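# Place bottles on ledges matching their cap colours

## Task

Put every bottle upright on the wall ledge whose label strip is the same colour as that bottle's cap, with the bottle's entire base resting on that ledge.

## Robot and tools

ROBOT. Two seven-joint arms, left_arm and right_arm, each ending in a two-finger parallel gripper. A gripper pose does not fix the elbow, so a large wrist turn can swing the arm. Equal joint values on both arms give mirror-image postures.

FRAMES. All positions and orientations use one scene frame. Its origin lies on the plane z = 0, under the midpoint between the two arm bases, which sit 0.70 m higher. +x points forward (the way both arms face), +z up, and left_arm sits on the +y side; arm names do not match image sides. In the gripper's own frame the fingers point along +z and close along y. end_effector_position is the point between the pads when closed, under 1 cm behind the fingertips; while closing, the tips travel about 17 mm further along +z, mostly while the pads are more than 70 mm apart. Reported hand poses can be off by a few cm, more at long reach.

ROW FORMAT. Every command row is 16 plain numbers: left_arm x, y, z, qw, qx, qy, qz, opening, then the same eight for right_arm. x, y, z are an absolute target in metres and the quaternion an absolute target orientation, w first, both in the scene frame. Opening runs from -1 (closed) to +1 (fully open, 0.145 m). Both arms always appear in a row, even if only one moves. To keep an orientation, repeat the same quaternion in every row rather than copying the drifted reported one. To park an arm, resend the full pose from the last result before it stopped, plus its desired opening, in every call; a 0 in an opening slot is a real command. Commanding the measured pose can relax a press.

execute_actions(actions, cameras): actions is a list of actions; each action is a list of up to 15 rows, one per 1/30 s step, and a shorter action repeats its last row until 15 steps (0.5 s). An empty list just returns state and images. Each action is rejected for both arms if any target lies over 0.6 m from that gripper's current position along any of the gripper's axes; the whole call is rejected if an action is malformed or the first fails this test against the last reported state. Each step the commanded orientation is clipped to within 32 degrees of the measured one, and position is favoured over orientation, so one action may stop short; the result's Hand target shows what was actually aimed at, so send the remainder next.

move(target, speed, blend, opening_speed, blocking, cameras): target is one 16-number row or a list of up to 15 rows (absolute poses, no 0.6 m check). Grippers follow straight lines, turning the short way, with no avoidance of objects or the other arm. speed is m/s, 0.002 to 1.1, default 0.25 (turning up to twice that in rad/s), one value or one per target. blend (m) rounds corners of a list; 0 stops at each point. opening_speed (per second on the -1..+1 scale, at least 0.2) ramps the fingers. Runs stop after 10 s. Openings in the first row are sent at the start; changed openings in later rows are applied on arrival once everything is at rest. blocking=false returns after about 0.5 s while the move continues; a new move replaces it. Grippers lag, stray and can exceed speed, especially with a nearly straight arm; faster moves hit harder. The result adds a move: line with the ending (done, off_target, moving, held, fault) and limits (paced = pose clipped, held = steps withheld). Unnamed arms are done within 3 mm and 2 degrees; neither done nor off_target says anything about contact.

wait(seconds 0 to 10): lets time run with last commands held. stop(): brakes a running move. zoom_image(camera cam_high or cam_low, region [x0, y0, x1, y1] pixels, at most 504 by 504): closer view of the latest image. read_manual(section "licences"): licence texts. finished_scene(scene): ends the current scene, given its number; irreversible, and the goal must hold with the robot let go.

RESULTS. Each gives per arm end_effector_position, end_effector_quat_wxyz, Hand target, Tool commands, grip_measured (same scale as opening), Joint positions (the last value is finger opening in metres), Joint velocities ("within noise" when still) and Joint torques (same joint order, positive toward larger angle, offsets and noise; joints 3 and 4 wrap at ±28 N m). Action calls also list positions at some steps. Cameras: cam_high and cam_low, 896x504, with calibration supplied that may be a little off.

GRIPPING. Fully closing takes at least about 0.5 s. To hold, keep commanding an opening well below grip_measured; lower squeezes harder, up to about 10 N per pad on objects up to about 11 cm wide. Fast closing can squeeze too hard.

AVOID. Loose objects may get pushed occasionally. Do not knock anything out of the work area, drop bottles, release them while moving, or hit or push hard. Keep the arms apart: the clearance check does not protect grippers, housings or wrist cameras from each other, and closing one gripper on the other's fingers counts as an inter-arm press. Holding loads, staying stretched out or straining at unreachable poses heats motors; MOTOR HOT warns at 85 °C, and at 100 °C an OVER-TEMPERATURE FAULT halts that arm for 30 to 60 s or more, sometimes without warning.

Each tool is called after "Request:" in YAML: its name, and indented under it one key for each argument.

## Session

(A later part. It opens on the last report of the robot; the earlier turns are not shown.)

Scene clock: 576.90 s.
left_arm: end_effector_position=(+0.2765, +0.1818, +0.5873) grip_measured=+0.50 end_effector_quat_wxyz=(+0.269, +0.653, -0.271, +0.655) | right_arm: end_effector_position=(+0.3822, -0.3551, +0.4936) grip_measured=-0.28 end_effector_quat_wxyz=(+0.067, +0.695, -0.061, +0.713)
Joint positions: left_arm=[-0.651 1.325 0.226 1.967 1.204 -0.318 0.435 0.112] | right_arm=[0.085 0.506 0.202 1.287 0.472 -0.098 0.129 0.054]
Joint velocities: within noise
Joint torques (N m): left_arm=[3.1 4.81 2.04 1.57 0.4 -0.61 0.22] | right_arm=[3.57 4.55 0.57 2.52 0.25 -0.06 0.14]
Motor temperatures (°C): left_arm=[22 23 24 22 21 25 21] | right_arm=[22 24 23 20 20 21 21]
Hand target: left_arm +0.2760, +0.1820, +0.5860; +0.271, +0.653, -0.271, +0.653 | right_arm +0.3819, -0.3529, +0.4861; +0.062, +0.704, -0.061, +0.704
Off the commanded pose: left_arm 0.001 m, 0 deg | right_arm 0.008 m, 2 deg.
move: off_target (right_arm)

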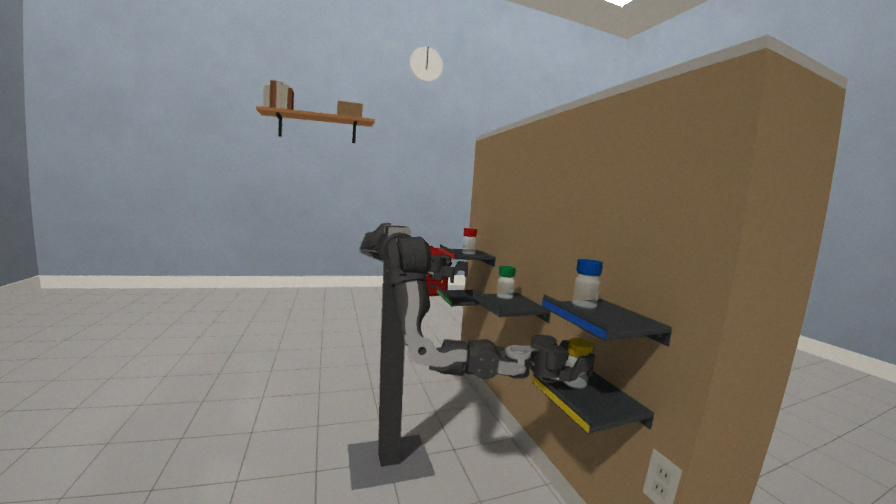

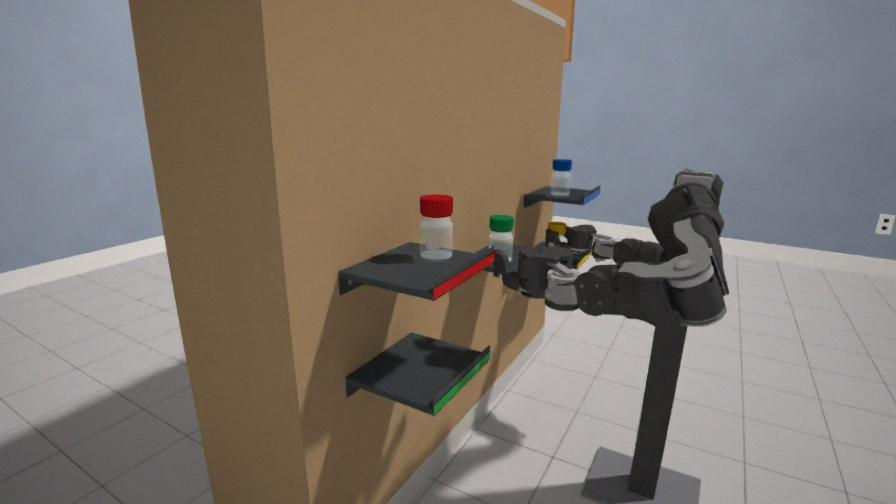

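Request:
move:
  target:
    - [0.276,0.182,0.586,0.2706,0.6533,-0.2706,0.6533,0.5,0.382,-0.354,0.493,0.0616,0.7044,-0.0616,0.7044,0.4]
    - [0.336,0.122,0.586,0.2706,0.6533,-0.2706,0.6533,0.5,0.31,-0.342,0.497,0.0616,0.7044,-0.0616,0.7044,0.4]
    - [0.396,0.062,0.586,0.2706,0.6533,-0.2706,0.6533,0.5,0.23,-0.328,0.50,0.0616,0.7044,-0.0616,0.7044,0.4]
    - [0.396,0.062,0.586,0.2706,0.6533,-0.2706,0.6533,-0.7,0.23,-0.328,0.50,0.0616,0.7044,-0.0616,0.7044,0.4]
  speed: [0.15,0.15,0.15,0.2]
  opening_speed: 1.3

Request:
zoom_image:
  camera: "cam_high"
  region: [440, 230, 620, 410]

Scene clock: 592.43 s.
left_arm: end_effector_position=(+0.3953, +0.0611, +0.5895) grip_measured=-0.24 end_effector_quat_wxyz=(+0.273, +0.649, -0.272, +0.656) | right_arm: end_effector_position=(+0.2300, -0.3282, +0.4986) grip_measured=+0.40 end_effector_quat_wxyz=(+0.062, +0.706, -0.063, +0.703)
Joint positions: left_arm=[0.601 0.659 -0.665 1.613 0.857 0.152 0.244 0.057] | right_arm=[-0.688 0.347 0.511 1.894 0.581 -0.169 0.162 0.105]
Joint velocities: within noise
Joint torques (N m): left_arm=[7.4 1.99 2.1 2.84 0.22 -0.53 -0.02] | right_arm=[-0.49 3.6 2.73 3.96 0.29 -0.56 0.16]
Motor temperatures (°C): left_arm=[22 23 24 21 21 25 21] | right_arm=[22 24 23 20 20 21 21]
Hand target: left_arm +0.3959, +0.0620, +0.5859; +0.271, +0.653, -0.271, +0.653 | right_arm +0.2301, -0.3279, +0.5001; +0.062, +0.704, -0.061, +0.705
Off the commanded pose: left_arm 0.004 m, 1 deg | right_arm 0.001 m, 0 deg.
move: off_target (left_arm); target 4's new opening was sent with left_arm's hand 0.004 m and 1 deg from that target

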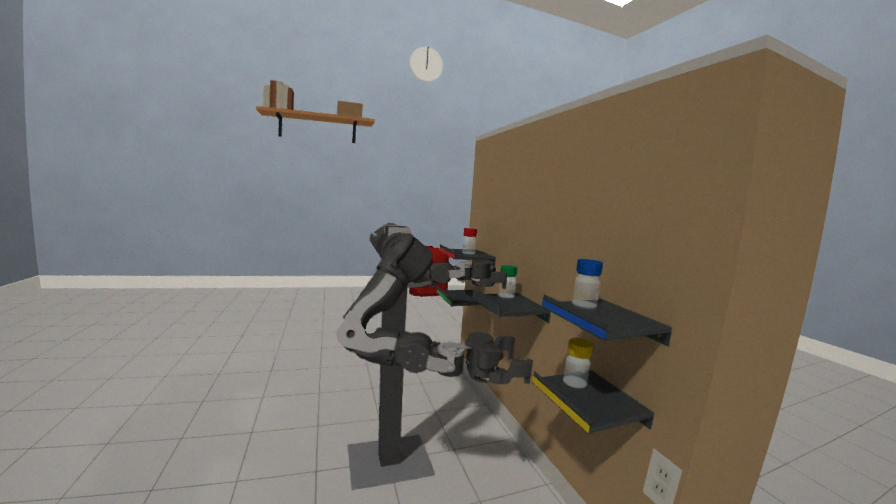

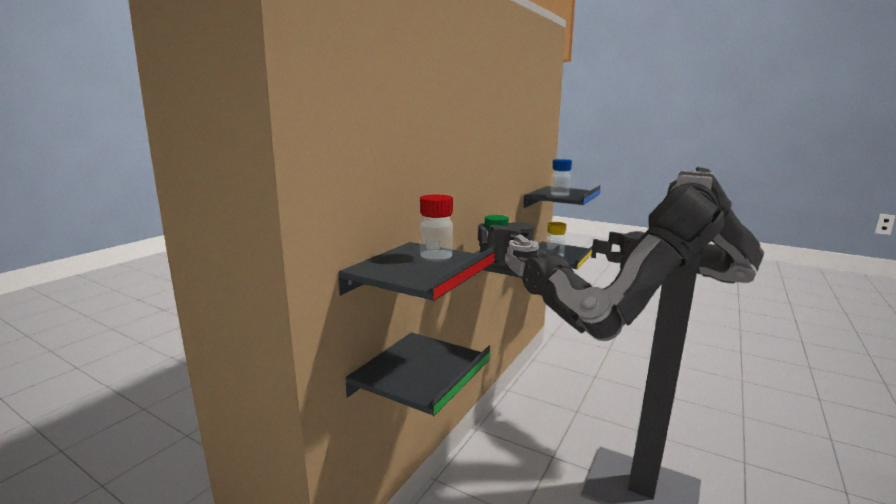

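Scaled by 2.800 from the camera's 896x504 image, which has a finer 1280x720 frame.

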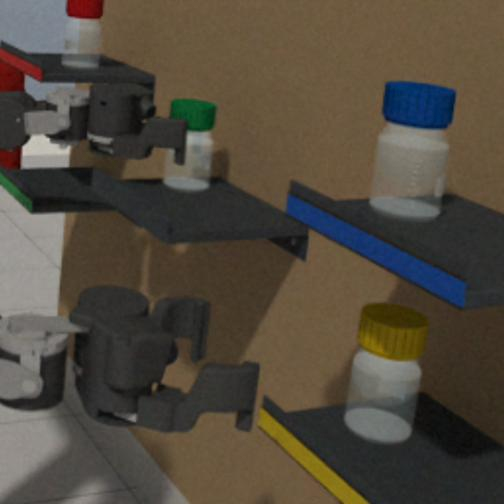

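Request:
move:
  target:
    - [0.396,0.062,0.618,0.2706,0.6533,-0.2706,0.6533,-0.7,0.23,-0.328,0.50,0.0616,0.7044,-0.0616,0.7044,0.4]
    - [0.276,0.182,0.618,0.2706,0.6533,-0.2706,0.6533,-0.7,0.23,-0.328,0.50,0.0616,0.7044,-0.0616,0.7044,0.4]
    - [0.24,0.25,0.56,0.1228,0.6964,-0.1228,0.6964,-0.7,0.23,-0.328,0.50,0.0616,0.7044,-0.0616,0.7044,0.4]
    - [0.215,0.33,0.519,-0.0616,0.7044,0.0616,0.7044,-0.7,0.23,-0.328,0.50,0.0616,0.7044,-0.0616,0.7044,0.4]
    - [0.39,0.362,0.519,-0.0616,0.7044,0.0616,0.7044,-0.7,0.23,-0.328,0.50,0.0616,0.7044,-0.0616,0.7044,0.4]
    - [0.39,0.362,0.500,-0.0616,0.7044,0.0616,0.7044,-0.7,0.23,-0.328,0.50,0.0616,0.7044,-0.0616,0.7044,0.4]
    - [0.39,0.362,0.485,-0.0616,0.7044,0.0616,0.7044,-0.7,0.23,-0.328,0.50,0.0616,0.7044,-0.0616,0.7044,0.4]
  speed: [0.2,0.25,0.3,0.3,0.25,0.06,0.025]
  blend: [0.01,0.02,0.03,0.02,0.005,0,0]

Request:
zoom_image:
  camera: "cam_low"
  region: [340, 250, 540, 420]

Scene clock: 614.40 s.
left_arm: end_effector_position=(+0.3906, +0.3642, +0.4949) grip_measured=-0.24 end_effector_quat_wxyz=(-0.067, +0.693, +0.059, +0.715) | right_arm: end_effector_position=(+0.2300, -0.3282, +0.4986) grip_measured=+0.40 end_effector_quat_wxyz=(+0.062, +0.706, -0.063, +0.703)
Joint positions: left_arm=[0.132 0.579 0.115 1.209 0.55 -0.146 0.11 0.057] | right_arm=[-0.688 0.347 0.511 1.894 0.581 -0.169 0.162 0.105]
Joint velocities: left_arm=[within noise] | right_arm=[-0.077 -0.033 0.007 -0.002 -0.051 -0.022 -0.168 0]
Joint torques (N m): left_arm=[5.05 4.36 0.21 2.81 0.32 -0.17 0.17] | right_arm=[-0.33 3.57 2.61 4.03 0.28 -0.53 0.14]
Motor temperatures (°C): left_arm=[24 23 24 22 21 25 21] | right_arm=[21 23 23 20 20 21 21]
Hand target: left_arm +0.3897, +0.3620, +0.4851; -0.062, +0.704, +0.062, +0.704 | right_arm +0.2301, -0.3279, +0.5001; +0.062, +0.704, -0.061, +0.705
Off the commanded pose: left_arm 0.010 m, 2 deg | right_arm 0.001 m, 0 deg.
move: off_target (left_arm)

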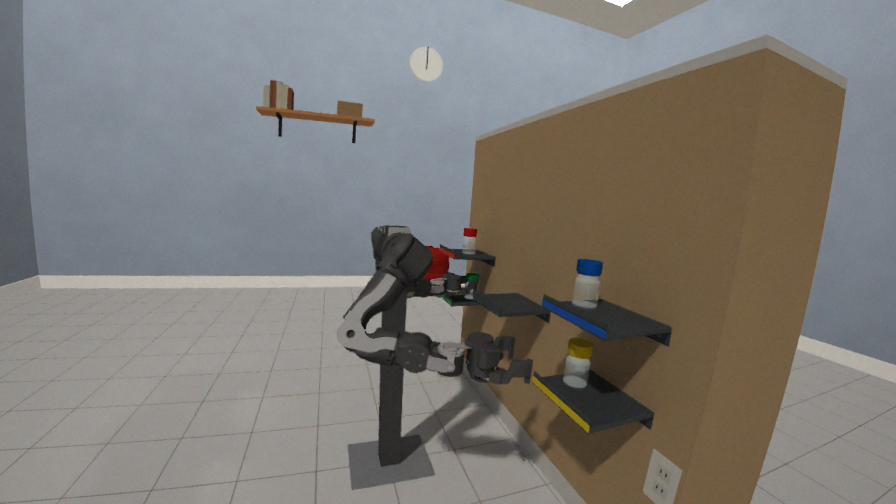

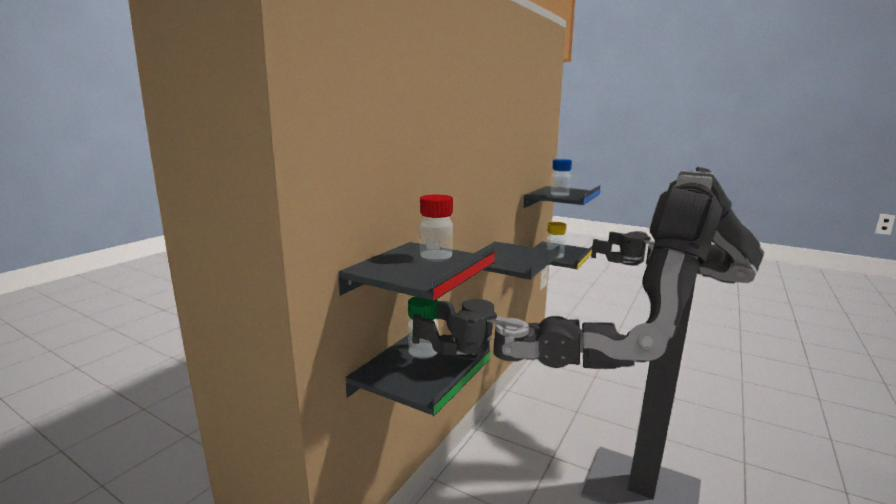

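Scaled by 2.520 from the camera's 896x504 image, which has a finer 1280x720 frame.

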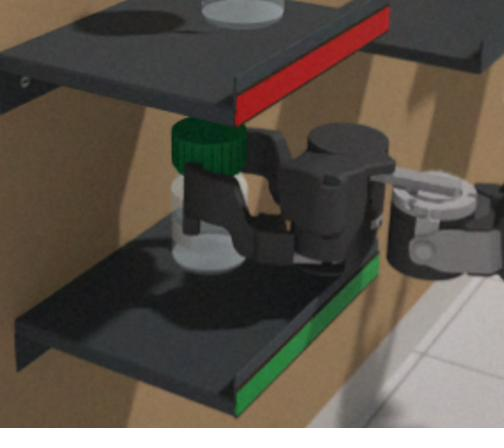

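Request:
move:
  target:
    - [0.39,0.363,0.4945,-0.0616,0.7044,0.0616,0.7044,0.4,0.23,-0.328,0.50,0.0616,0.7044,-0.0616,0.7044,0.4]
    - [0.32,0.35,0.497,-0.0616,0.7044,0.0616,0.7044,0.4,0.23,-0.328,0.50,0.0616,0.7044,-0.0616,0.7044,0.4]
    - [0.22,0.333,0.50,-0.0616,0.7044,0.0616,0.7044,0.4,0.23,-0.328,0.50,0.0616,0.7044,-0.0616,0.7044,0.4]
  speed: [0.15,0.15,0.2]
  opening_speed: 1.3

Request:
zoom_image:
  camera: "cam_low"
  region: [340, 150, 620, 420]

Scene clock: 628.37 s.
left_arm: end_effector_position=(+0.2198, +0.3338, +0.4992) grip_measured=+0.40 end_effector_quat_wxyz=(-0.063, +0.705, +0.064, +0.703) | right_arm: end_effector_position=(+0.2300, -0.3282, +0.4986) grip_measured=+0.40 end_effector_quat_wxyz=(+0.062, +0.706, -0.063, +0.703)
Joint positions: left_arm=[-0.773 0.414 0.5 1.891 0.651 -0.245 0.124 0.105] | right_arm=[-0.688 0.347 0.511 1.894 0.581 -0.169 0.162 0.105]
Joint velocities: within noise
Joint torques (N m): left_arm=[-0.78 3.63 1.8 4.88 0.24 -0.69 0.2] | right_arm=[-0.38 3.6 2.84 4.05 0.28 -0.54 0.15]
Motor temperatures (°C): left_arm=[23 23 24 22 21 25 21] | right_arm=[21 23 23 21 20 21 21]
Hand target: left_arm +0.2200, +0.3330, +0.5000; -0.062, +0.704, +0.062, +0.704 | right_arm +0.2301, -0.3279, +0.5001; +0.062, +0.704, -0.061, +0.705
Off the commanded pose: left_arm 0.001 m, 0 deg | right_arm 0.001 m, 0 deg.
move: done

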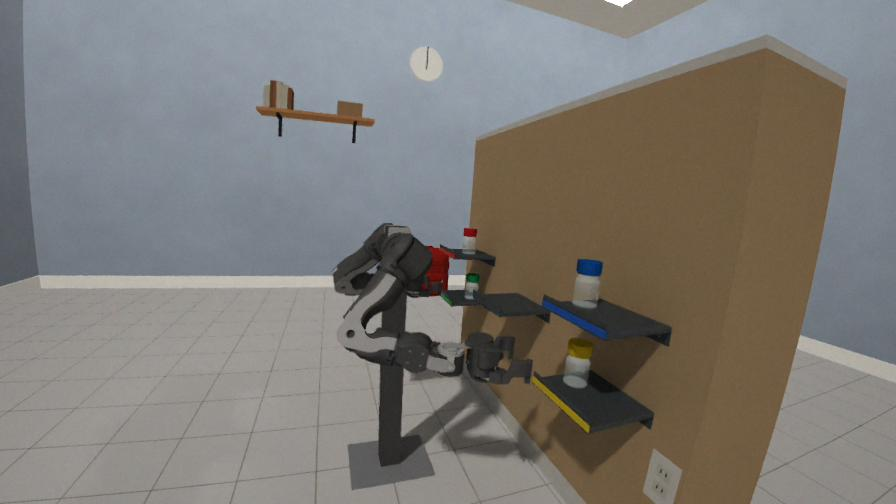

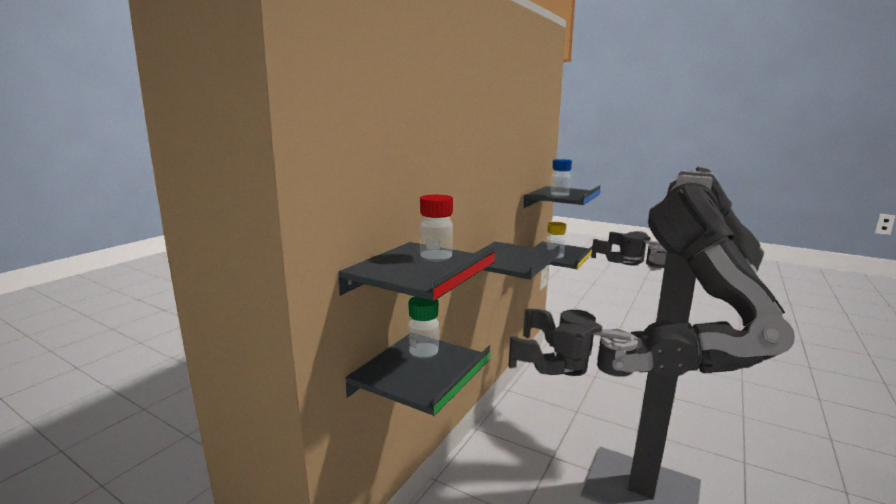

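Scaled by 1.800 from the camera's 896x504 image, which has a finer 1280x720 frame.

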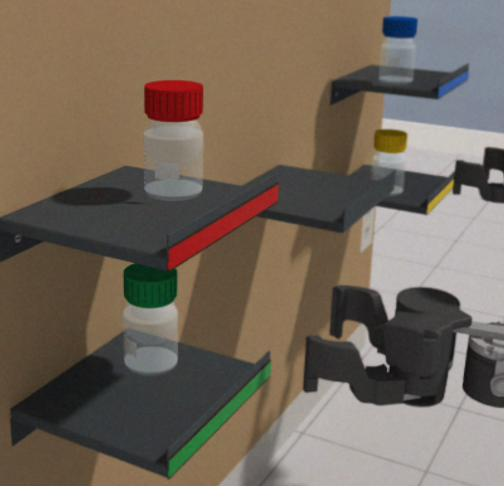

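All four stand upright on their matching ledges.

Request:
finished_scene:
  scene: 2

The scene is finished: the task was done.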